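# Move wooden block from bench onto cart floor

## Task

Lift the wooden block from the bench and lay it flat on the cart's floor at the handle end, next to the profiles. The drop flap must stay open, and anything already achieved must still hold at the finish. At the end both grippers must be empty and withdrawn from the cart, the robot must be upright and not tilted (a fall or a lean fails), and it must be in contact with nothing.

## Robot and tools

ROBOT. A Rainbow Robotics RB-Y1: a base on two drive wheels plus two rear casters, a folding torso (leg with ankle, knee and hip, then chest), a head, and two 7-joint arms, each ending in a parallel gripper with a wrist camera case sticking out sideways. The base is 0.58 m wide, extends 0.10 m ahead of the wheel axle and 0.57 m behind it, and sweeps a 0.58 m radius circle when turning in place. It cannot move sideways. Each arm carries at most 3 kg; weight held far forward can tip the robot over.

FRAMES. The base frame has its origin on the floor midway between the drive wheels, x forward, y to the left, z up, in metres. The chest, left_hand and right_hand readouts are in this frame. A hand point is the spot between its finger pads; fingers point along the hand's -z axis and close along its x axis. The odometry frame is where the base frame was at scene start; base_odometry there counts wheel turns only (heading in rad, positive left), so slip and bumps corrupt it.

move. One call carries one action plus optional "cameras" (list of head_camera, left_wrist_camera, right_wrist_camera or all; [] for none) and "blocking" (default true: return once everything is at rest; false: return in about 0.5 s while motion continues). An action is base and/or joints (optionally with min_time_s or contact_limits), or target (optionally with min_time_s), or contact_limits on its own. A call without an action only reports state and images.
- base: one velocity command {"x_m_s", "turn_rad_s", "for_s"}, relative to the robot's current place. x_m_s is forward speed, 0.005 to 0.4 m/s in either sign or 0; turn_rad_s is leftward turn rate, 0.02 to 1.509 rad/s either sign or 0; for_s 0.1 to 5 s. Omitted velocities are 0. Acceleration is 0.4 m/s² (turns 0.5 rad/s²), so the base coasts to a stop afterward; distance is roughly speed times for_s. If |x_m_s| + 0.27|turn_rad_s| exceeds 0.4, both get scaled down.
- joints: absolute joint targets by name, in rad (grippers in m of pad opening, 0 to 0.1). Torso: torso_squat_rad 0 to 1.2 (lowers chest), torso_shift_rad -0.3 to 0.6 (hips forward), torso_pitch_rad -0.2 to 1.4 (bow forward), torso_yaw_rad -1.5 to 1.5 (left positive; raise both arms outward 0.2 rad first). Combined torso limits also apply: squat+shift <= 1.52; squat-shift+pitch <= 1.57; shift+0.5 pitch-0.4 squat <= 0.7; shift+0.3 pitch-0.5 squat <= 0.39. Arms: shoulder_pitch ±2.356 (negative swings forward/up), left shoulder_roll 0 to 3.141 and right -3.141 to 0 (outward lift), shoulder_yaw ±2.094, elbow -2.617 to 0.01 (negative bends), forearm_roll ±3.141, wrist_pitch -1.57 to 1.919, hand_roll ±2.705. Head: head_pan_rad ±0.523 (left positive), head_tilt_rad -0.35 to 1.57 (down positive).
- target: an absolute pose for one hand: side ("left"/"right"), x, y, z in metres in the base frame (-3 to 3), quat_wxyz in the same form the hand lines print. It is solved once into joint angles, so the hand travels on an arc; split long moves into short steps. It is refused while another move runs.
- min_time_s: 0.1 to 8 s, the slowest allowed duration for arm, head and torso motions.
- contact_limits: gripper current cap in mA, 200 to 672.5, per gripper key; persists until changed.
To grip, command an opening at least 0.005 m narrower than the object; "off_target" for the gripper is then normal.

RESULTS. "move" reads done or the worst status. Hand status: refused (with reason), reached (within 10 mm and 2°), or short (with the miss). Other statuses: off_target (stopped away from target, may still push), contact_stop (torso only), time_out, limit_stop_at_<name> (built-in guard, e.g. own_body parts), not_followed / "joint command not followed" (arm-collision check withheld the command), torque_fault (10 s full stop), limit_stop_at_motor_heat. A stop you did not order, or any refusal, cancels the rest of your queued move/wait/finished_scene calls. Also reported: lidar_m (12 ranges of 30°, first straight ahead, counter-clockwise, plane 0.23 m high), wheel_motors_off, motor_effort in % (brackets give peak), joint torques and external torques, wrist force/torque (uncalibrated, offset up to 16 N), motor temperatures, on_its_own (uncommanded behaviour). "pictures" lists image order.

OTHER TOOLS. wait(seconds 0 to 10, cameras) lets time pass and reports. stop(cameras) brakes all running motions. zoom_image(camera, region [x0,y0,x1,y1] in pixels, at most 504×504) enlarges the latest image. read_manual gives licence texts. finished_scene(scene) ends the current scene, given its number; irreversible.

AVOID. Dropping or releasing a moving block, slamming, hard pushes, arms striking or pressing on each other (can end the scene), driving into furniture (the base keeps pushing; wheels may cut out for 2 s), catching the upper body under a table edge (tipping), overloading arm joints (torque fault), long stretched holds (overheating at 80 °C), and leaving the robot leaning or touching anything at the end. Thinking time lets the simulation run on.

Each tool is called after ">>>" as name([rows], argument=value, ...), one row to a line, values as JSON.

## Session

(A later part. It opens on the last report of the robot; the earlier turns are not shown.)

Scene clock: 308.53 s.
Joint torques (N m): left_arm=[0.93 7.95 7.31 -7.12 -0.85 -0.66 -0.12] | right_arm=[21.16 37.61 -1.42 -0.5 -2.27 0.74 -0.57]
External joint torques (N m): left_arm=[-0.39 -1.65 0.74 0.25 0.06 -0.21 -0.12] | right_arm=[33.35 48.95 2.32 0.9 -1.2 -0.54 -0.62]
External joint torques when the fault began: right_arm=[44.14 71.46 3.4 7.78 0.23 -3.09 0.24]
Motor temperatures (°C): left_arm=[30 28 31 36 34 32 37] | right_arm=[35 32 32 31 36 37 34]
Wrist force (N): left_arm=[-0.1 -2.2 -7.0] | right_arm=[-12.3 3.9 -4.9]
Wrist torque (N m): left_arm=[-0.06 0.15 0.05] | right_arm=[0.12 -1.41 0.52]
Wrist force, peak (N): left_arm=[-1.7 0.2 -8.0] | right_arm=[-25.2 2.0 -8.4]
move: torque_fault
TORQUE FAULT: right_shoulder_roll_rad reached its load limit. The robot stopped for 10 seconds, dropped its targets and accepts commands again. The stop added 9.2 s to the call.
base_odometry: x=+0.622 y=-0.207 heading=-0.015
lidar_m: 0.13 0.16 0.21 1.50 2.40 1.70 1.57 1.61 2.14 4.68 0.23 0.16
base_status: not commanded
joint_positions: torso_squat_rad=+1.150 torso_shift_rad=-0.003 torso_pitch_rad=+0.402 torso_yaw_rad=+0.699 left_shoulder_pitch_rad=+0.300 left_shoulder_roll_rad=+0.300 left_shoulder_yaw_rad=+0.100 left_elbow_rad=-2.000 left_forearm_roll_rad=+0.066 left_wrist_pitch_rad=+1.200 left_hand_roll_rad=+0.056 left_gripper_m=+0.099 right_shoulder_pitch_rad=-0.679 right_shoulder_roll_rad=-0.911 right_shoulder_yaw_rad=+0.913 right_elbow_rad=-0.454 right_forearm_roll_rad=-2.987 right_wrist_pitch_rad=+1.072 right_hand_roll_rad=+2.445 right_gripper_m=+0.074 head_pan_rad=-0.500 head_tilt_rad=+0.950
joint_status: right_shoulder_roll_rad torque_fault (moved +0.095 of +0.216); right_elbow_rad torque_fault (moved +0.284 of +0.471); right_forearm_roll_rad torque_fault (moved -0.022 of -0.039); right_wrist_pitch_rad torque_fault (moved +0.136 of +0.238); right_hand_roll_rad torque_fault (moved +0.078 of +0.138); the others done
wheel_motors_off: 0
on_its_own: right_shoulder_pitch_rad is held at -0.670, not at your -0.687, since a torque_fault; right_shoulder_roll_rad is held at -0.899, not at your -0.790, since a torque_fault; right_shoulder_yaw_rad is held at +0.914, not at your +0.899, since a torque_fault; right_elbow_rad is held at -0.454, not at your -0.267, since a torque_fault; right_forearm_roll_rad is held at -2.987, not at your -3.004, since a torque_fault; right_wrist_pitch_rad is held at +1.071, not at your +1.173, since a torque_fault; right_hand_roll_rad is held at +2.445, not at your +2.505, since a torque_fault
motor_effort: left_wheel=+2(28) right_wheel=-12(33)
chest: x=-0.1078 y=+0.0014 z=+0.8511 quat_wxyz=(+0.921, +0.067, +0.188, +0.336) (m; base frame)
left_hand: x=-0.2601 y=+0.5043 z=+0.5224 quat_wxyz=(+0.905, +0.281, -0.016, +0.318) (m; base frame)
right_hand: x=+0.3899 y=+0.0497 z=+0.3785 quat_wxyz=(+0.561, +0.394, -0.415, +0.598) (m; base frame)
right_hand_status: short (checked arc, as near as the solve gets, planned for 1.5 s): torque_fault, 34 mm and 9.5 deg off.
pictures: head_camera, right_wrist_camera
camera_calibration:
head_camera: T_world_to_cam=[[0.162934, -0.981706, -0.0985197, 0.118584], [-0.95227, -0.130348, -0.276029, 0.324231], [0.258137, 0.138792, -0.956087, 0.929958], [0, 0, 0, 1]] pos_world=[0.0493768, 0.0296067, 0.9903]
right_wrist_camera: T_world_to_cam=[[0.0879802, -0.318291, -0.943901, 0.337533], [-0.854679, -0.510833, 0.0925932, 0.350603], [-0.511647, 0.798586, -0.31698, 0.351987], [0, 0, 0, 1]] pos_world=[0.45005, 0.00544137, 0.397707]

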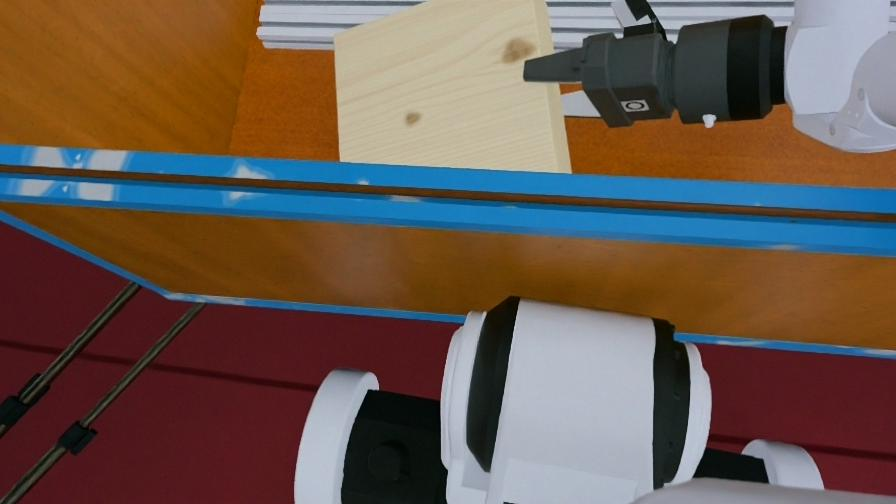

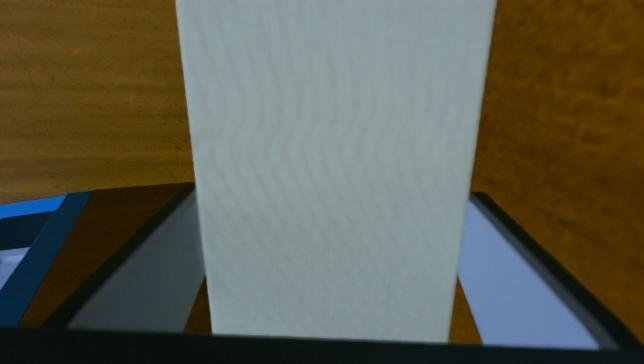

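>>> move(target={"side": "right", "x": 0.364, "y": 0.075, "z": 0.396, "quat_wxyz": [0.568, 0.398, -0.365, 0.620]}, min_time_s=2, cameras=["head_camera", "right_wrist_camera"])

Scene clock: 312.97 s.
Joint torques (N m): left_arm=[1.43 8.1 7.26 -6.9 -0.99 -0.72 -0.1] | right_arm=[-8.34 -16.83 -3.69 -0.65 -0.62 -0.02 -1.04]
External joint torques (N m): left_arm=[-0.01 -1.61 0.6 0.4 -0.06 -0.28 -0.1] | right_arm=[3.61 -5.27 2.24 2.05 0.31 -1.15 -1.08]
Motor temperatures (°C): left_arm=[30 28 31 36 34 32 37] | right_arm=[35 32 32 31 36 37 34]
Wrist force (N): left_arm=[-0.6 -1.9 -7.1] | right_arm=[-6.7 1.1 -6.4]
Wrist torque (N m): left_arm=[-0.11 0.08 0.08] | right_arm=[-0.25 -2.40 0.67]
Wrist force, peak (N): left_arm=[-0.4 -2.0 -7.7] | right_arm=[-23.2 0.4 -8.0]
move: done
base_odometry: x=+0.622 y=-0.207 heading=-0.015
lidar_m: 0.16 0.17 0.22 1.51 2.40 1.69 1.56 1.60 2.11 4.70 0.24 0.17
base_status: not commanded
joint_positions: torso_squat_rad=+1.150 torso_shift_rad=+0.000 torso_pitch_rad=+0.410 torso_yaw_rad=+0.700 left_shoulder_pitch_rad=+0.300 left_shoulder_roll_rad=+0.300 left_shoulder_yaw_rad=+0.100 left_elbow_rad=-2.000 left_forearm_roll_rad=+0.066 left_wrist_pitch_rad=+1.200 left_hand_roll_rad=+0.056 left_gripper_m=+0.099 right_shoulder_pitch_rad=-0.632 right_shoulder_roll_rad=-1.085 right_shoulder_yaw_rad=+0.975 right_elbow_rad=-0.916 right_forearm_roll_rad=-2.932 right_wrist_pitch_rad=+0.796 right_hand_roll_rad=+2.276 right_gripper_m=+0.073 head_pan_rad=-0.500 head_tilt_rad=+0.950
joint_status: all done
wheel_motors_off: 0
motor_effort: left_wheel=+4(8) right_wheel=-4(13)
chest: x=-0.1046 y=+0.0001 z=+0.8502 quat_wxyz=(+0.920, +0.070, +0.191, +0.336) (m; base frame)
left_hand: x=-0.2596 y=+0.5042 z=+0.5246 quat_wxyz=(+0.905, +0.284, -0.012, +0.316) (m; base frame)
right_hand: x=+0.3625 y=+0.0760 z=+0.3925 quat_wxyz=(+0.564, +0.410, -0.365, +0.617) (m; base frame)
right_hand_status: reached (checked arc, planned for 2.0 s): 4 mm and 1.5 deg off.
pictures: head_camera, right_wrist_camera
camera_calibration:
head_camera: T_world_to_cam=[[0.161932, -0.981378, -0.103317, 0.120658], [-0.954636, -0.129278, -0.268249, 0.320038], [0.249897, 0.142068, -0.957793, 0.929046], [0, 0, 0, 1]] pos_world=[0.053816, 0.0277973, 0.98815]
right_wrist_camera: T_world_to_cam=[[0.0543227, -0.370107, -0.9274, 0.371195], [-0.80791, -0.562097, 0.176998, 0.293201], [-0.586797, 0.73964, -0.329547, 0.358008], [0, 0, 0, 1]] pos_world=[0.426793, 0.0373921, 0.410331]

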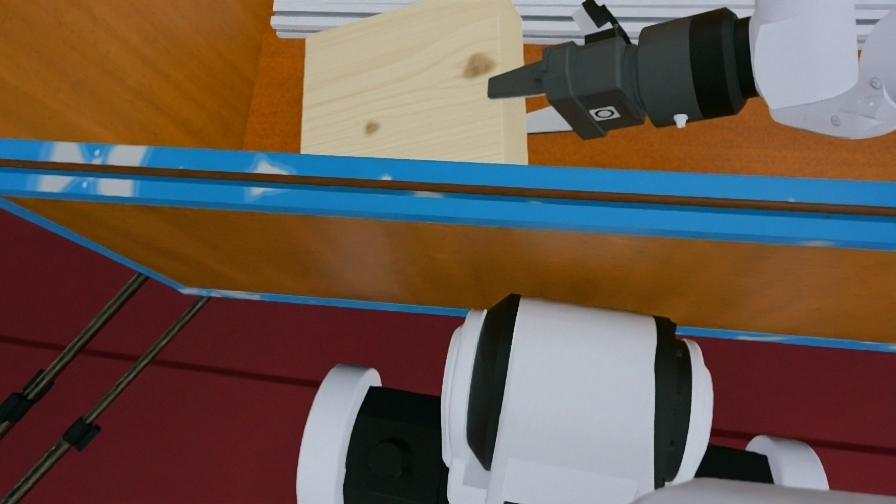

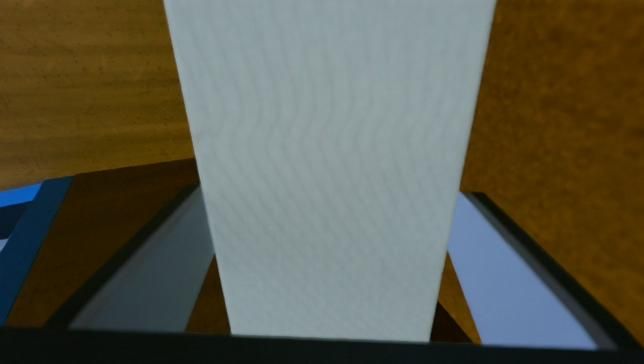

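>>> move(joints={"right_gripper_m": 0.082}, cameras=["head_camera"])

>>> move(joints={"right_gripper_m": 0.1}, cameras=["head_camera", "right_wrist_camera"])

Scene clock: 321.63 s.
Joint torques (N m): left_arm=[1.14 8.08 7.5 -7.04 -1.01 -0.69 -0.04] | right_arm=[-13.37 -14.32 -6.49 -3.99 -1.86 2.56 -0.24]
External joint torques (N m): left_arm=[-0.3 -1.64 0.84 0.26 -0.08 -0.25 -0.04] | right_arm=[-1.37 -2.74 -0.54 -1.32 -0.93 1.42 -0.29]
Motor temperatures (°C): left_arm=[30 28 31 36 34 32 37] | right_arm=[35 32 32 31 36 37 34]
Wrist force (N): left_arm=[-0.3 -1.4 -6.8] | right_arm=[-14.5 0.7 -6.6]
Wrist torque (N m): left_arm=[-0.15 0.11 0.08] | right_arm=[-0.32 -0.24 0.03]
Wrist force, peak (N): left_arm=[-1.1 -1.6 -7.8] | right_arm=[-16.4 -0.4 -6.8]
move: done
base_odometry: x=+0.622 y=-0.207 heading=-0.015
lidar_m: 0.15 0.17 0.21 1.51 2.40 1.70 1.57 1.60 2.13 4.70 0.24 0.16
base_status: not commanded
joint_positions: torso_squat_rad=+1.150 torso_shift_rad=+0.000 torso_pitch_rad=+0.410 torso_yaw_rad=+0.700 left_shoulder_pitch_rad=+0.300 left_shoulder_roll_rad=+0.300 left_shoulder_yaw_rad=+0.100 left_elbow_rad=-2.000 left_forearm_roll_rad=+0.066 left_wrist_pitch_rad=+1.200 left_hand_roll_rad=+0.056 left_gripper_m=+0.099 right_shoulder_pitch_rad=-0.631 right_shoulder_roll_rad=-1.085 right_shoulder_yaw_rad=+0.976 right_elbow_rad=-0.916 right_forearm_roll_rad=-2.932 right_wrist_pitch_rad=+0.796 right_hand_roll_rad=+2.276 right_gripper_m=+0.082 head_pan_rad=-0.500 head_tilt_rad=+0.950
joint_status: all done
wheel_motors_off: 0
motor_effort: left_wheel=+3(4) right_wheel=+0(4)
chest: x=-0.1045 y=+0.0001 z=+0.8502 quat_wxyz=(+0.920, +0.070, +0.191, +0.336) (m; base frame)
left_hand: x=-0.2596 y=+0.5042 z=+0.5246 quat_wxyz=(+0.905, +0.284, -0.012, +0.316) (m; base frame)
right_hand: x=+0.3624 y=+0.0749 z=+0.3915 quat_wxyz=(+0.565, +0.409, -0.364, +0.618) (m; base frame)
pictures: head_camera
camera_calibration:
head_camera: T_world_to_cam=[[0.161892, -0.981385, -0.103316, 0.120647], [-0.954655, -0.129248, -0.268195, 0.320012], [0.249849, 0.14205, -0.957809, 0.929046], [0, 0, 0, 1]] pos_world=[0.0538482, 0.0277912, 0.988138]

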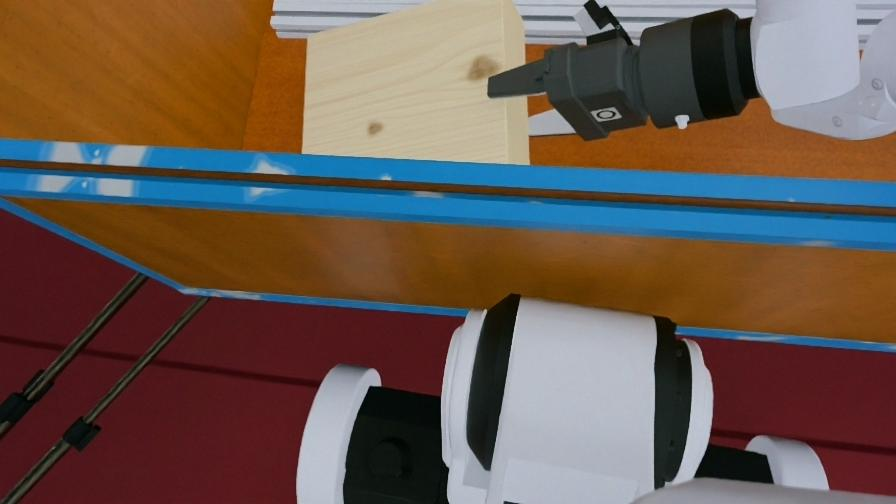

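Scene clock: 322.30 s.
Joint torques (N m): left_arm=[1.37 8.13 7.62 -7.03 -0.93 -0.67 -0.08] | right_arm=[-13.3 -13.54 -6.42 -3.32 -1.44 1.43 -0.21]
External joint torques (N m): left_arm=[-0.06 -1.59 0.97 0.28 0 -0.24 -0.08] | right_arm=[-1.39 -1.95 -0.5 -0.65 -0.52 0.31 -0.26]
Motor temperatures (°C): left_arm=[30 28 31 36 34 32 37] | right_arm=[35 32 32 31 36 37 34]
Wrist force (N): left_arm=[-0.2 -1.2 -6.2] | right_arm=[-6.0 1.4 -1.6]
Wrist torque (N m): left_arm=[-0.12 0.17 0.12] | right_arm=[-0.25 -0.28 -0.11]
Wrist force, peak (N): left_arm=[-0.8 -1.5 -7.3] | right_arm=[-14.6 0.5 -7.7]
move: done
base_odometry: x=+0.622 y=-0.207 heading=-0.015
lidar_m: 0.15 0.16 0.23 1.51 2.39 1.71 1.56 1.61 2.14 4.69 0.23 0.17
base_status: not commanded
joint_positions: torso_squat_rad=+1.150 torso_shift_rad=+0.000 torso_pitch_rad=+0.410 torso_yaw_rad=+0.700 left_shoulder_pitch_rad=+0.300 left_shoulder_roll_rad=+0.300 left_shoulder_yaw_rad=+0.100 left_elbow_rad=-2.000 left_forearm_roll_rad=+0.066 left_wrist_pitch_rad=+1.200 left_hand_roll_rad=+0.056 left_gripper_m=+0.099 right_shoulder_pitch_rad=-0.631 right_shoulder_roll_rad=-1.086 right_shoulder_yaw_rad=+0.976 right_elbow_rad=-0.916 right_forearm_roll_rad=-2.932 right_wrist_pitch_rad=+0.796 right_hand_roll_rad=+2.276 right_gripper_m=+0.099 head_pan_rad=-0.500 head_tilt_rad=+0.950
joint_status: all done
wheel_motors_off: 0
motor_effort: left_wheel=+3(3) right_wheel=-2(4)
chest: x=-0.1046 y=+0.0001 z=+0.8502 quat_wxyz=(+0.920, +0.070, +0.191, +0.336) (m; base frame)
left_hand: x=-0.2596 y=+0.5042 z=+0.5246 quat_wxyz=(+0.905, +0.284, -0.012, +0.316) (m; base frame)
right_hand: x=+0.3624 y=+0.0749 z=+0.3917 quat_wxyz=(+0.565, +0.409, -0.364, +0.618) (m; base frame)
pictures: head_camera, right_wrist_camera
camera_calibration:
head_camera: T_world_to_cam=[[0.161891, -0.981388, -0.103293, 0.120635], [-0.954628, -0.129237, -0.268297, 0.320065], [0.249954, 0.142041, -0.957782, 0.929058], [0, 0, 0, 1]] pos_world=[0.0537913, 0.0277899, 0.988168]
right_wrist_camera: T_world_to_cam=[[0.0538107, -0.372611, -0.926426, 0.370054], [-0.808168, -0.561167, 0.178761, 0.292008], [-0.586488, 0.739089, -0.331329, 0.359146], [0, 0, 0, 1]] pos_world=[0.426714, 0.0363107, 0.409623]

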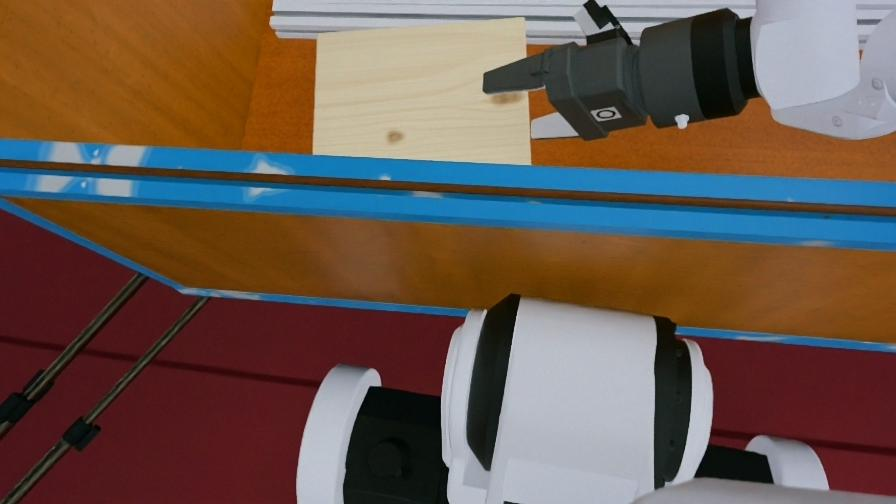

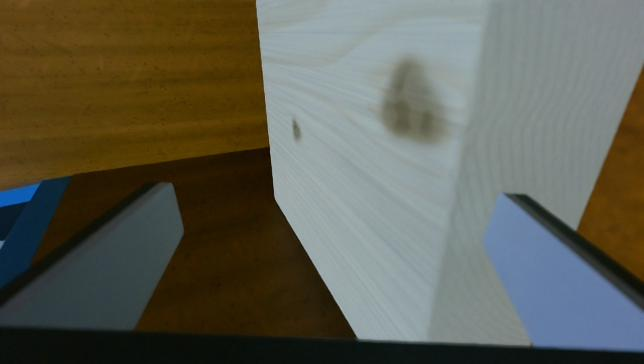

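>>> move()

Scene clock: 329.70 s.
Joint torques (N m): left_arm=[1.15 8.01 7.41 -7.08 -0.99 -0.62 -0.13] | right_arm=[-13.36 -13.45 -6.66 -3.16 -1.5 1.41 -0.29]
External joint torques (N m): left_arm=[-0.28 -1.71 0.75 0.23 -0.06 -0.19 -0.12] | right_arm=[-1.44 -1.86 -0.75 -0.49 -0.58 0.28 -0.34]
Motor temperatures (°C): left_arm=[30 28 31 36 34 32 37] | right_arm=[35 31 32 30 36 36 34]
Wrist force (N): left_arm=[-0.2 -1.4 -7.0] | right_arm=[-5.7 1.1 -1.6]
Wrist torque (N m): left_arm=[-0.12 0.14 0.13] | right_arm=[-0.20 -0.27 -0.12]
Wrist force, peak (N): left_arm=[-0.5 -1.1 -7.6] | right_arm=[-6.1 2.4 -1.8]
base_odometry: x=+0.622 y=-0.207 heading=-0.015
lidar_m: 0.14 0.15 0.23 1.53 2.41 1.70 1.57 1.60 2.13 4.70 0.24 0.16
base_status: not commanded
joint_positions: torso_squat_rad=+1.150 torso_shift_rad=+0.000 torso_pitch_rad=+0.410 torso_yaw_rad=+0.700 left_shoulder_pitch_rad=+0.300 left_shoulder_roll_rad=+0.300 left_shoulder_yaw_rad=+0.100 left_elbow_rad=-2.000 left_forearm_roll_rad=+0.066 left_wrist_pitch_rad=+1.200 left_hand_roll_rad=+0.056 left_gripper_m=+0.099 right_shoulder_pitch_rad=-0.631 right_shoulder_roll_rad=-1.086 right_shoulder_yaw_rad=+0.976 right_elbow_rad=-0.916 right_forearm_roll_rad=-2.932 right_wrist_pitch_rad=+0.796 right_hand_roll_rad=+2.276 right_gripper_m=+0.099 head_pan_rad=-0.500 head_tilt_rad=+0.950
joint_status: all done
wheel_motors_off: 0
motor_effort: left_wheel=+3(3) right_wheel=-2(4)
chest: x=-0.1046 y=+0.0001 z=+0.8502 quat_wxyz=(+0.920, +0.070, +0.191, +0.336) (m; base frame)
left_hand: x=-0.2596 y=+0.5042 z=+0.5246 quat_wxyz=(+0.905, +0.284, -0.012, +0.316) (m; base frame)
right_hand: x=+0.3624 y=+0.0749 z=+0.3917 quat_wxyz=(+0.565, +0.409, -0.364, +0.618) (m; base frame)
pictures: head_camera, left_wrist_camera, right_wrist_camera
camera_calibration:
head_camera: T_world_to_cam=[[0.161891, -0.981388, -0.103293, 0.120635], [-0.954628, -0.129238, -0.268297, 0.320065], [0.249955, 0.142041, -0.957782, 0.929058], [0, 0, 0, 1]] pos_world=[0.0537914, 0.0277899, 0.988169]
left_wrist_camera: T_world_to_cam=[[0.782205, 0.587123, 0.208428, -0.202847], [0.609304, -0.79072, -0.0592547, 0.616975], [0.130018, 0.173345, -0.976241, 0.530982], [0, 0, 0, 1]] pos_world=[-0.286294, 0.514907, 0.597204]
right_wrist_camera: T_world_to_cam=[[0.0538087, -0.372607, -0.926428, 0.370056], [-0.808167, -0.56117, 0.178761, 0.292007], [-0.586491, 0.739089, -0.331324, 0.359145], [0, 0, 0, 1]] pos_world=[0.426713, 0.0363112, 0.409624]

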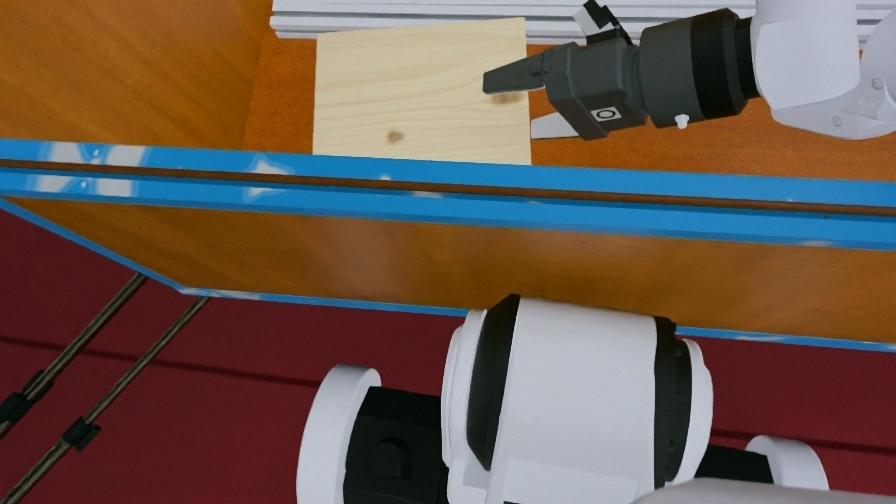

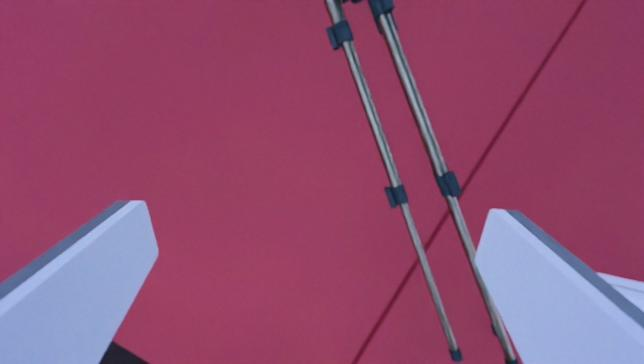

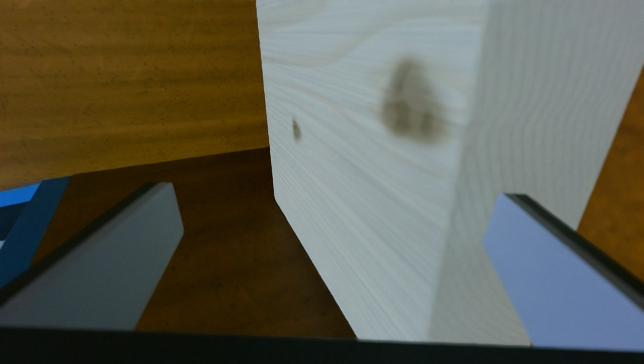

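>>> move(target={"side":"right","x":0.362,"y":0.01,"z":0.412,"quat_wxyz":[0.565,0.409,-0.364,0.618]}, min_time_s=2, cameras=["head_camera","right_wrist_camera"])

>>> move(target={"side":"right","x":0.362,"y":-0.06,"z":0.45,"quat_wxyz":[0.565,0.409,-0.364,0.618]}, min_time_s=2, cameras=["head_camera","right_wrist_camera"])

Scene clock: 336.17 s.
Joint torques (N m): left_arm=[1.03 8.14 7.28 -7.09 -1.01 -0.68 -0.1] | right_arm=[-7.87 -16.58 -7.89 -2.83 -1.37 1.55 0.32]
External joint torques (N m): left_arm=[-0.4 -1.58 0.63 0.21 -0.09 -0.25 -0.1] | right_arm=[1.44 -2.13 -1.57 -0.8 -0.44 0.35 0.27]
Motor temperatures (°C): left_arm=[30 28 31 36 34 32 37] | right_arm=[35 31 32 30 36 36 34]
Wrist force (N): left_arm=[-0.1 -1.2 -6.8] | right_arm=[-5.9 1.5 -1.5]
Wrist torque (N m): left_arm=[-0.17 0.14 0.09] | right_arm=[-0.23 -0.29 -0.09]
Wrist force, peak (N): left_arm=[-0.3 -1.8 -7.5] | right_arm=[-6.6 1.2 -1.9]
move: done
base_odometry: x=+0.622 y=-0.207 heading=-0.015
lidar_m: 0.15 0.16 0.23 1.52 2.41 1.70 1.57 1.61 2.13 4.70 0.24 0.16
base_status: not commanded
joint_positions: torso_squat_rad=+1.150 torso_shift_rad=+0.000 torso_pitch_rad=+0.410 torso_yaw_rad=+0.700 left_shoulder_pitch_rad=+0.300 left_shoulder_roll_rad=+0.300 left_shoulder_yaw_rad=+0.100 left_elbow_rad=-2.000 left_forearm_roll_rad=+0.066 left_wrist_pitch_rad=+1.200 left_hand_roll_rad=+0.056 left_gripper_m=+0.099 right_shoulder_pitch_rad=-0.488 right_shoulder_roll_rad=-1.266 right_shoulder_yaw_rad=+0.926 right_elbow_rad=-1.064 right_forearm_roll_rad=-3.019 right_wrist_pitch_rad=+0.849 right_hand_roll_rad=+2.330 right_gripper_m=+0.099 head_pan_rad=-0.500 head_tilt_rad=+0.950
joint_status: all done
wheel_motors_off: 0
motor_effort: left_wheel=+3(4) right_wheel=-1(5)
chest: x=-0.1046 y=+0.0001 z=+0.8502 quat_wxyz=(+0.920, +0.070, +0.191, +0.336) (m; base frame)
left_hand: x=-0.2596 y=+0.5042 z=+0.5246 quat_wxyz=(+0.905, +0.284, -0.012, +0.316) (m; base frame)
right_hand: x=+0.3618 y=+0.0107 z=+0.4118 quat_wxyz=(+0.563, +0.411, -0.363, +0.618) (m; base frame)
right_hand_status: reached (checked arc, planned for 2.0 s): 1 mm and 0.3 deg off.
pictures: head_camera, right_wrist_camera
camera_calibration:
head_camera: T_world_to_cam=[[0.161891, -0.981388, -0.103293, 0.120635], [-0.954628, -0.129238, -0.268297, 0.320065], [0.249954, 0.142041, -0.957782, 0.929058], [0, 0, 0, 1]] pos_world=[0.0537914, 0.0277899, 0.988169]
right_wrist_camera: T_world_to_cam=[[0.0536814, -0.371283, -0.926967, 0.365064], [-0.805149, -0.565178, 0.179747, 0.250428], [-0.590639, 0.736697, -0.329277, 0.413607], [0, 0, 0, 1]] pos_world=[0.426327, -0.027624, 0.42958]

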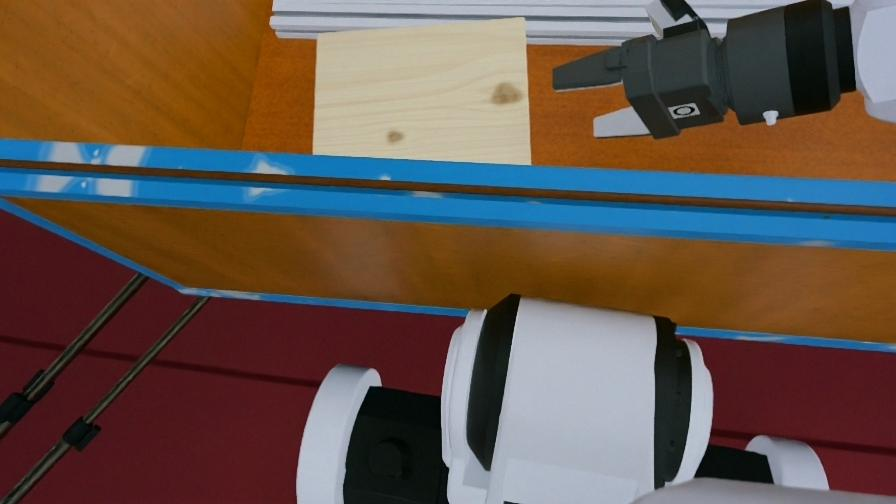

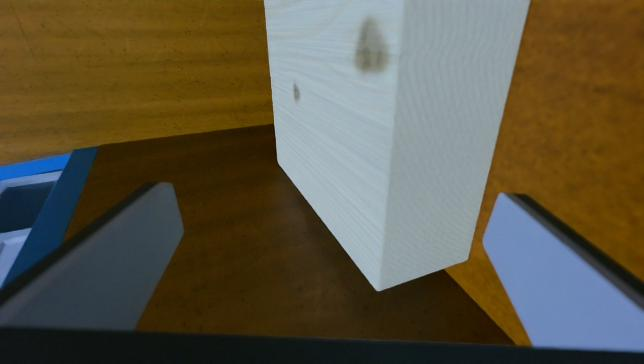

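Scene clock: 338.50 s.
Joint torques (N m): left_arm=[1.07 7.81 7.47 -7.04 -0.98 -0.73 -0.13] | right_arm=[-5.07 -19.28 -8.18 -1.52 -1.27 1.45 0.17]
External joint torques (N m): left_arm=[-0.37 -1.9 0.81 0.27 -0.05 -0.29 -0.12] | right_arm=[1.47 -2.11 -1.66 -0.47 -0.35 0.17 0.12]
Motor temperatures (°C): left_arm=[30 28 31 36 34 32 37] | right_arm=[34 31 32 30 36 36 34]
Wrist force (N): left_arm=[-0.8 -2.3 -6.7] | right_arm=[-6.2 1.6 -1.2]
Wrist torque (N m): left_arm=[-0.05 0.05 0.11] | right_arm=[-0.25 -0.30 -0.14]
Wrist force, peak (N): left_arm=[-1.0 -2.2 -7.5] | right_arm=[-6.4 2.0 -1.8]
move: done
base_odometry: x=+0.622 y=-0.207 heading=-0.015
lidar_m: 0.15 0.15 0.22 1.51 2.42 1.70 1.56 1.62 2.14 4.70 0.24 0.17
base_status: not commanded
joint_positions: torso_squat_rad=+1.150 torso_shift_rad=+0.000 torso_pitch_rad=+0.410 torso_yaw_rad=+0.700 left_shoulder_pitch_rad=+0.300 left_shoulder_roll_rad=+0.300 left_shoulder_yaw_rad=+0.100 left_elbow_rad=-2.000 left_forearm_roll_rad=+0.066 left_wrist_pitch_rad=+1.200 left_hand_roll_rad=+0.056 left_gripper_m=+0.099 right_shoulder_pitch_rad=-0.270 right_shoulder_roll_rad=-1.482 right_shoulder_yaw_rad=+0.815 right_elbow_rad=-1.219 right_forearm_roll_rad=-3.141 right_wrist_pitch_rad=+0.924 right_hand_roll_rad=+2.398 right_gripper_m=+0.099 head_pan_rad=-0.500 head_tilt_rad=+0.950
joint_status: all done
wheel_motors_off: 0
motor_effort: left_wheel=+3(4) right_wheel=-1(4)
chest: x=-0.1046 y=+0.0001 z=+0.8502 quat_wxyz=(+0.920, +0.070, +0.191, +0.336) (m; base frame)
left_hand: x=-0.2596 y=+0.5042 z=+0.5246 quat_wxyz=(+0.905, +0.284, -0.012, +0.316) (m; base frame)
right_hand: x=+0.3620 y=-0.0599 z=+0.4499 quat_wxyz=(+0.564, +0.409, -0.363, +0.618) (m; base frame)
right_hand_status: reached (checked arc, planned for 2.0 s): 0 mm and 0.1 deg off.
pictures: head_camera, right_wrist_camera
camera_calibration:
head_camera: T_world_to_cam=[[0.16189, -0.981388, -0.103293, 0.120635], [-0.954628, -0.129237, -0.268297, 0.320065], [0.249954, 0.142041, -0.957782, 0.929058], [0, 0, 0, 1]] pos_world=[0.0537915, 0.0277899, 0.988169]
right_wrist_camera: T_world_to_cam=[[0.0541226, -0.372958, -0.926268, 0.373589], [-0.807353, -0.562201, 0.179194, 0.205043], [-0.587581, 0.738127, -0.331537, 0.478216], [0, 0, 0, 1]] pos_world=[0.426313, -0.0983759, 0.467847]

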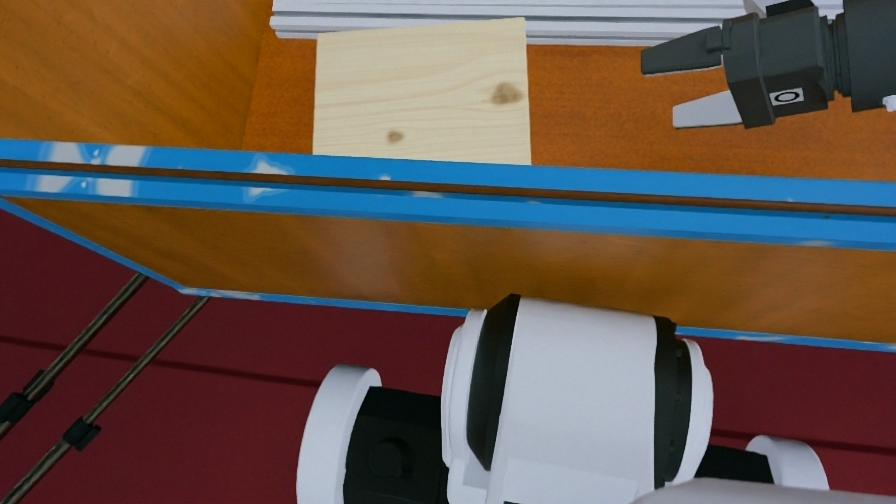

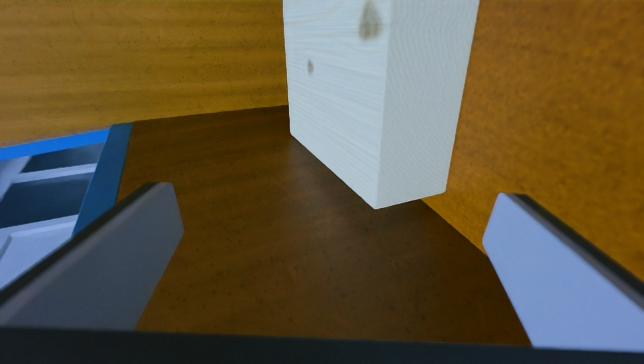

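>>> zoom_image(camera="right_wrist_camera", region=[270, 0, 560, 300])

>>> zoom_image(camera="head_camera", region=[240, 0, 560, 180])

Scaled by 1.680 from the camera's 644x364 image, which has a finer 1265x715 frame.

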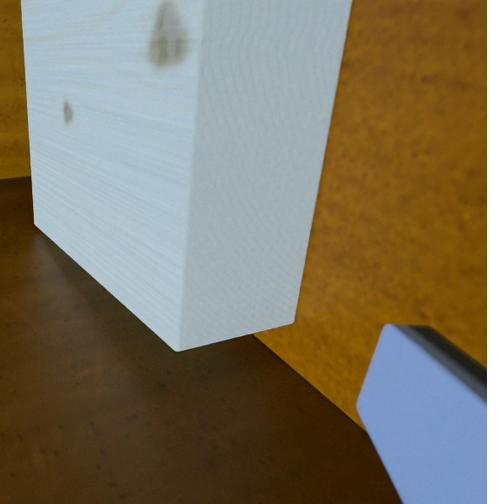

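Scaled by 1.575 from the camera's 896x504 image, which has a finer 1280x720 frame.

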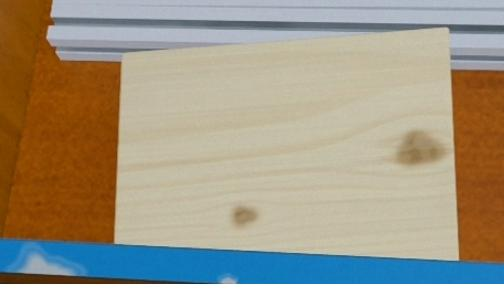

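>>> move(target={"side":"right","x":0.37,"y":-0.09,"z":0.58,"quat_wxyz":[0.624,0.282,-0.259,0.681]}, min_time_s=2.5, cameras=["head_camera","right_wrist_camera"])

Scene clock: 347.10 s.
Joint torques (N m): left_arm=[1.11 8.27 7.47 -6.96 -1.02 -0.65 -0.03] | right_arm=[-8.78 -19.5 -5.37 0.75 -1.06 0.55 -0.14]
External joint torques (N m): left_arm=[-0.33 -1.45 0.81 0.34 -0.09 -0.22 -0.02] | right_arm=[-2.1 -2.07 1.63 -0.41 -0.5 -0.02 -0.17]
Motor temperatures (°C): left_arm=[30 28 31 36 34 32 37] | right_arm=[34 31 32 30 35 36 34]
Wrist force (N): left_arm=[-0.3 -1.6 -6.6] | right_arm=[-4.5 1.6 -3.4]
Wrist torque (N m): left_arm=[-0.12 0.13 0.12] | right_arm=[-0.22 -0.17 -0.11]
Wrist force, peak (N): left_arm=[-0.6 -2.3 -7.8] | right_arm=[-6.3 1.8 -2.4]
move: done
base_odometry: x=+0.622 y=-0.207 heading=-0.015
lidar_m: 0.15 0.16 0.22 1.51 2.39 1.70 1.57 1.61 2.13 4.69 0.26 0.16
base_status: not commanded
joint_positions: torso_squat_rad=+1.150 torso_shift_rad=+0.000 torso_pitch_rad=+0.410 torso_yaw_rad=+0.700 left_shoulder_pitch_rad=+0.300 left_shoulder_roll_rad=+0.300 left_shoulder_yaw_rad=+0.100 left_elbow_rad=-2.000 left_forearm_roll_rad=+0.066 left_wrist_pitch_rad=+1.200 left_hand_roll_rad=+0.056 left_gripper_m=+0.099 right_shoulder_pitch_rad=-0.437 right_shoulder_roll_rad=-2.195 right_shoulder_yaw_rad=+0.978 right_elbow_rad=-1.902 right_forearm_roll_rad=-3.141 right_wrist_pitch_rad=+0.553 right_hand_roll_rad=+2.053 right_gripper_m=+0.099 head_pan_rad=-0.500 head_tilt_rad=+0.950
joint_status: all done
wheel_motors_off: 0
motor_effort: left_wheel=+3(4) right_wheel=-1(4)
chest: x=-0.1046 y=+0.0001 z=+0.8502 quat_wxyz=(+0.920, +0.070, +0.191, +0.336) (m; base frame)
left_hand: x=-0.2596 y=+0.5042 z=+0.5246 quat_wxyz=(+0.905, +0.284, -0.012, +0.316) (m; base frame)
right_hand: x=+0.3699 y=-0.0897 z=+0.5798 quat_wxyz=(+0.624, +0.282, -0.257, +0.682) (m; base frame)
right_hand_status: reached (checked arc, planned for 2.5 s): 0 mm and 0.2 deg off.
pictures: head_camera, right_wrist_camera
camera_calibration:
head_camera: T_world_to_cam=[[0.161891, -0.981388, -0.103293, 0.120635], [-0.954628, -0.129237, -0.268298, 0.320065], [0.249955, 0.142041, -0.957782, 0.929058], [0, 0, 0, 1]] pos_world=[0.0537912, 0.0277899, 0.988169]
right_wrist_camera: T_world_to_cam=[[0.0890775, -0.683732, -0.724276, 0.324411], [-0.822999, -0.460105, 0.333129, 0.0970383], [-0.561014, 0.566405, -0.603696, 0.680578], [0, 0, 0, 1]] pos_world=[0.432779, -0.119025, 0.613499]

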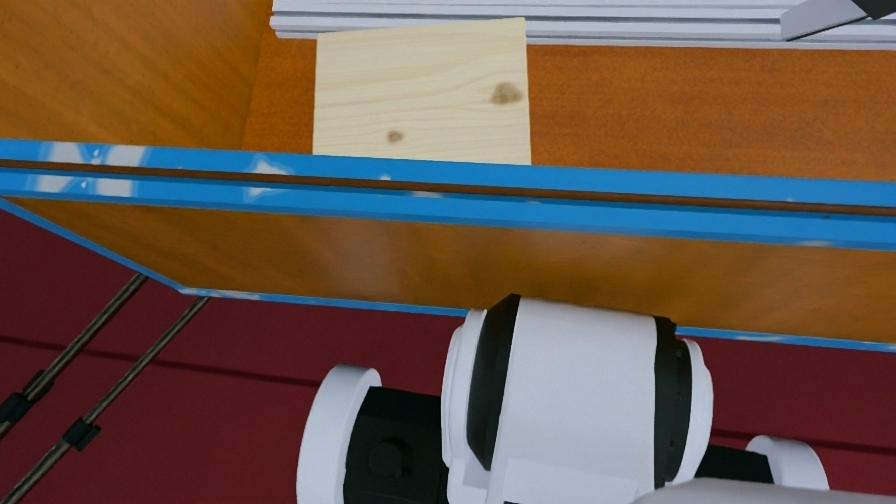

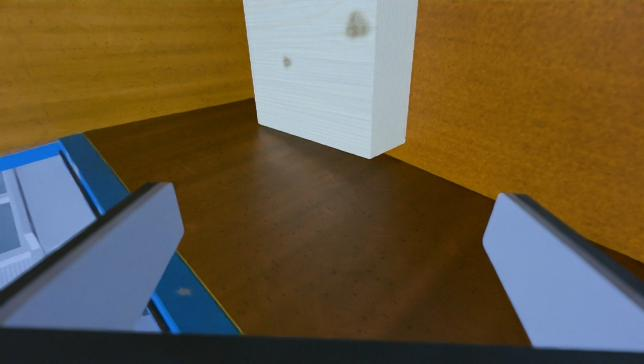

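>>> move(joints={"torso_squat_rad":0.35,"torso_pitch_rad":0.3}, cameras=["head_camera"])

Scene clock: 351.40 s.
Joint torques (N m): left_arm=[-0.59 7.47 6.71 -7.74 -0.91 -0.89 -0.07] | right_arm=[-8.86 -18.97 -6.74 2.03 -0.95 0.39 -0.22]
External joint torques (N m): left_arm=[-0.12 -1.43 0.73 0.27 -0.09 -0.28 -0.06] | right_arm=[-1.95 -1.55 0.71 0 -0.35 0.01 -0.26]
Motor temperatures (°C): left_arm=[30 28 31 36 34 32 37] | right_arm=[34 31 32 30 35 36 34]
Wrist force (N): left_arm=[-0.8 -0.9 -7.5] | right_arm=[-4.7 2.1 -3.7]
Wrist torque (N m): left_arm=[-0.23 0.14 0.10] | right_arm=[-0.23 -0.22 -0.09]
Wrist force, peak (N): left_arm=[-0.2 -2.0 -7.6] | right_arm=[-5.0 2.5 -4.0]
move: done
base_odometry: x=+0.622 y=-0.207 heading=-0.015
lidar_m: 0.15 0.17 0.22 1.50 2.41 1.69 1.57 1.62 2.13 4.70 0.24 0.17
base_status: not commanded
joint_positions: torso_squat_rad=+0.350 torso_shift_rad=+0.000 torso_pitch_rad=+0.300 torso_yaw_rad=+0.700 left_shoulder_pitch_rad=+0.300 left_shoulder_roll_rad=+0.300 left_shoulder_yaw_rad=+0.100 left_elbow_rad=-2.000 left_forearm_roll_rad=+0.066 left_wrist_pitch_rad=+1.200 left_hand_roll_rad=+0.056 left_gripper_m=+0.099 right_shoulder_pitch_rad=-0.437 right_shoulder_roll_rad=-2.195 right_shoulder_yaw_rad=+0.978 right_elbow_rad=-1.902 right_forearm_roll_rad=-3.141 right_wrist_pitch_rad=+0.553 right_hand_roll_rad=+2.053 right_gripper_m=+0.099 head_pan_rad=-0.500 head_tilt_rad=+0.950
joint_status: all done
wheel_motors_off: 0
motor_effort: left_wheel=+3(3) right_wheel=-1(5)
chest: x=-0.1365 y=+0.0001 z=+1.2337 quat_wxyz=(+0.929, +0.051, +0.140, +0.339) (m; base frame)
left_hand: x=-0.2548 y=+0.5042 z=+0.8930 quat_wxyz=(+0.903, +0.266, -0.062, +0.332) (m; base frame)
right_hand: x=+0.3648 y=-0.0897 z=+1.0171 quat_wxyz=(+0.609, +0.244, -0.291, +0.696) (m; base frame)
pictures: head_camera
camera_calibration:
head_camera: T_world_to_cam=[[0.172274, -0.981385, -0.0848808, 0.144167], [-0.91937, -0.129252, -0.371553, 0.52467], [0.353666, 0.142046, -0.924523, 1.27741], [0, 0, 0, 1]] pos_world=[0.00575193, 0.0278466, 1.38818]

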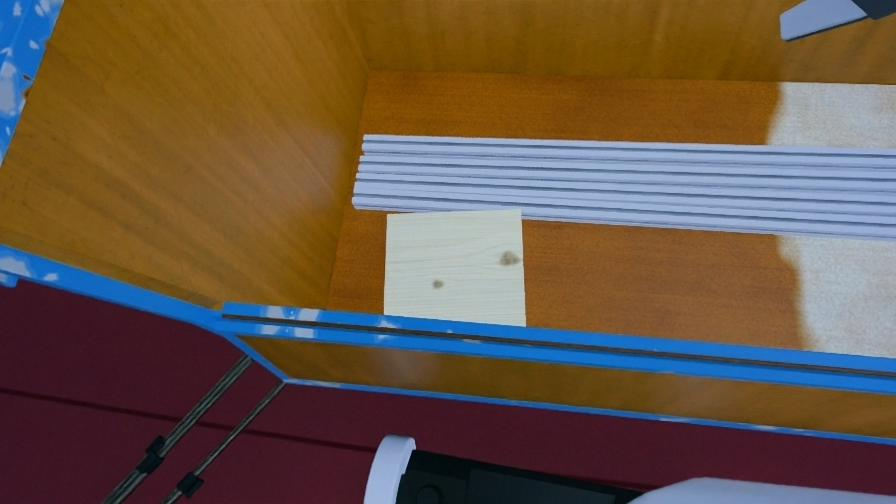

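Good: flat beside the profiles. Back off.

>>> move(base={"x_m_s":-0.2,"for_s":3}, cameras=["head_camera"])

>>> move(joints={"torso_squat_rad":0.2,"torso_pitch_rad":0.0,"torso_yaw_rad":0.3,"head_tilt_rad":0.7,"head_pan_rad":0}, cameras=["head_camera"])

Scene clock: 356.17 s.
Joint torques (N m): left_arm=[-0.7 7.37 6.72 -7.7 -0.89 -0.95 -0.16] | right_arm=[-8.01 -18.66 -6.57 2.46 -0.85 0.41 -0.28]
External joint torques (N m): left_arm=[-0.22 -1.53 0.75 0.32 -0.08 -0.33 -0.15] | right_arm=[-1.1 -1.25 0.88 0.43 -0.26 0.03 -0.31]
Motor temperatures (°C): left_arm=[30 28 31 36 34 32 37] | right_arm=[34 31 32 30 35 36 34]
Wrist force (N): left_arm=[-0.6 -1.4 -6.6] | right_arm=[-4.4 2.2 -3.5]
Wrist torque (N m): left_arm=[-0.10 0.18 0.09] | right_arm=[-0.24 -0.19 -0.12]
Wrist force, peak (N): left_arm=[-1.4 -1.0 -7.5] | right_arm=[-5.3 3.0 -3.7]
move: done
base_odometry: x=+0.022 y=-0.198 heading=-0.014
lidar_m: 0.76 0.78 1.73 4.69 1.50 1.06 0.96 1.00 1.34 3.23 2.32 0.82
base_status: done (sent for 3 of 3 s)
joint_positions: torso_squat_rad=+0.350 torso_shift_rad=+0.000 torso_pitch_rad=+0.300 torso_yaw_rad=+0.700 left_shoulder_pitch_rad=+0.300 left_shoulder_roll_rad=+0.300 left_shoulder_yaw_rad=+0.100 left_elbow_rad=-2.000 left_forearm_roll_rad=+0.066 left_wrist_pitch_rad=+1.200 left_hand_roll_rad=+0.056 left_gripper_m=+0.099 right_shoulder_pitch_rad=-0.437 right_shoulder_roll_rad=-2.195 right_shoulder_yaw_rad=+0.978 right_elbow_rad=-1.902 right_forearm_roll_rad=-3.141 right_wrist_pitch_rad=+0.553 right_hand_roll_rad=+2.053 right_gripper_m=+0.099 head_pan_rad=-0.500 head_tilt_rad=+0.950
joint_status: not commanded
wheel_motors_off: 0
motor_effort: left_wheel=+17(43) right_wheel=-19(32)
chest: x=-0.1366 y=+0.0001 z=+1.2337 quat_wxyz=(+0.929, +0.051, +0.140, +0.339) (m; base frame)
left_hand: x=-0.2548 y=+0.5042 z=+0.8930 quat_wxyz=(+0.903, +0.266, -0.062, +0.332) (m; base frame)
right_hand: x=+0.3647 y=-0.0897 z=+1.0172 quat_wxyz=(+0.609, +0.244, -0.291, +0.696) (m; base frame)
pictures: head_camera
camera_calibration:
head_camera: T_world_to_cam=[[0.172279, -0.981384, -0.0848894, 0.144157], [-0.919319, -0.129233, -0.371686, 0.524787], [0.353796, 0.142074, -0.924469, 1.2774], [0, 0, 0, 1]] pos_world=[0.00567052, 0.0278072, 1.38821]

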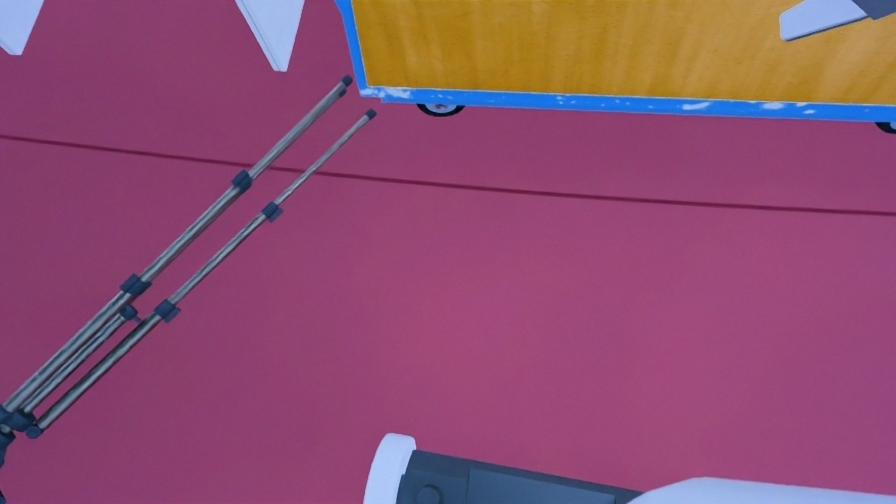

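Scene clock: 358.00 s.
Joint torques (N m): left_arm=[-5.17 4.74 4.26 -9.05 -0.5 -1.26 -0.2] | right_arm=[-8.31 -17.29 -7.59 4.72 -0.81 -0.16 -0.2]
External joint torques (N m): left_arm=[0.4 -1.41 0.5 0.38 -0.05 -0.2 -0.18] | right_arm=[-1.2 -0.98 0.64 0.48 -0.19 0.02 -0.23]
Motor temperatures (°C): left_arm=[30 28 31 36 34 32 37] | right_arm=[34 31 32 30 35 36 34]
Wrist force (N): left_arm=[-2.0 0.3 -6.8] | right_arm=[-4.1 4.1 -3.7]
Wrist torque (N m): left_arm=[-0.27 0.06 0.11] | right_arm=[-0.35 -0.17 -0.11]
Wrist force, peak (N): left_arm=[-2.2 -0.9 -7.3] | right_arm=[-4.4 4.1 -3.6]
move: done
base_odometry: x=+0.022 y=-0.198 heading=-0.014
lidar_m: 0.75 0.76 1.73 4.69 1.49 1.06 0.97 1.00 1.33 3.25 2.34 0.81
base_status: not commanded
joint_positions: torso_squat_rad=+0.200 torso_shift_rad=+0.000 torso_pitch_rad=+0.000 torso_yaw_rad=+0.300 left_shoulder_pitch_rad=+0.300 left_shoulder_roll_rad=+0.300 left_shoulder_yaw_rad=+0.100 left_elbow_rad=-2.000 left_forearm_roll_rad=+0.066 left_wrist_pitch_rad=+1.200 left_hand_roll_rad=+0.056 left_gripper_m=+0.099 right_shoulder_pitch_rad=-0.437 right_shoulder_roll_rad=-2.195 right_shoulder_yaw_rad=+0.978 right_elbow_rad=-1.902 right_forearm_roll_rad=-3.141 right_wrist_pitch_rad=+0.553 right_hand_roll_rad=+2.053 right_gripper_m=+0.099 head_pan_rad=+0.000 head_tilt_rad=+0.700
joint_status: all done
wheel_motors_off: 0
motor_effort: left_wheel=+19(20) right_wheel=-19(21)
chest: x=-0.2280 y=+0.0001 z=+1.2760 quat_wxyz=(+0.989, +0.000, +0.000, +0.149) (m; base frame)
left_hand: x=-0.0430 y=+0.4692 z=+0.9156 quat_wxyz=(+0.939, +0.171, -0.235, +0.185) (m; base frame)
right_hand: x=+0.2370 y=-0.2941 z=+1.2173 quat_wxyz=(+0.691, +0.060, -0.399, +0.600) (m; base frame)
pictures: head_camera
camera_calibration:
head_camera: T_world_to_cam=[[0.29407, -0.955266, -0.031475, 0.112699], [-0.580414, -0.152318, -0.799949, 1.11323], [0.75937, 0.253509, -0.599242, 0.985174], [0, 0, 0, 1]] pos_world=[-0.135121, 0.0274702, 1.48443]

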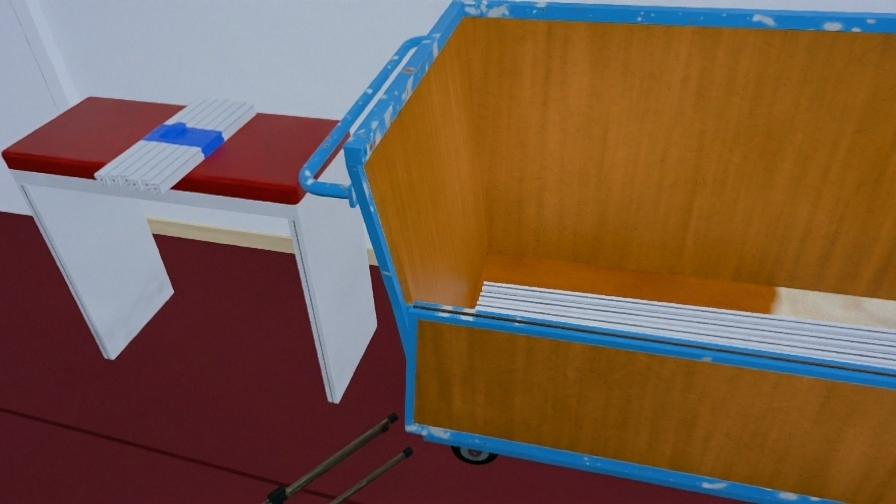

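>>> finished_scene(scene=2)

The scene is finished: the task was done.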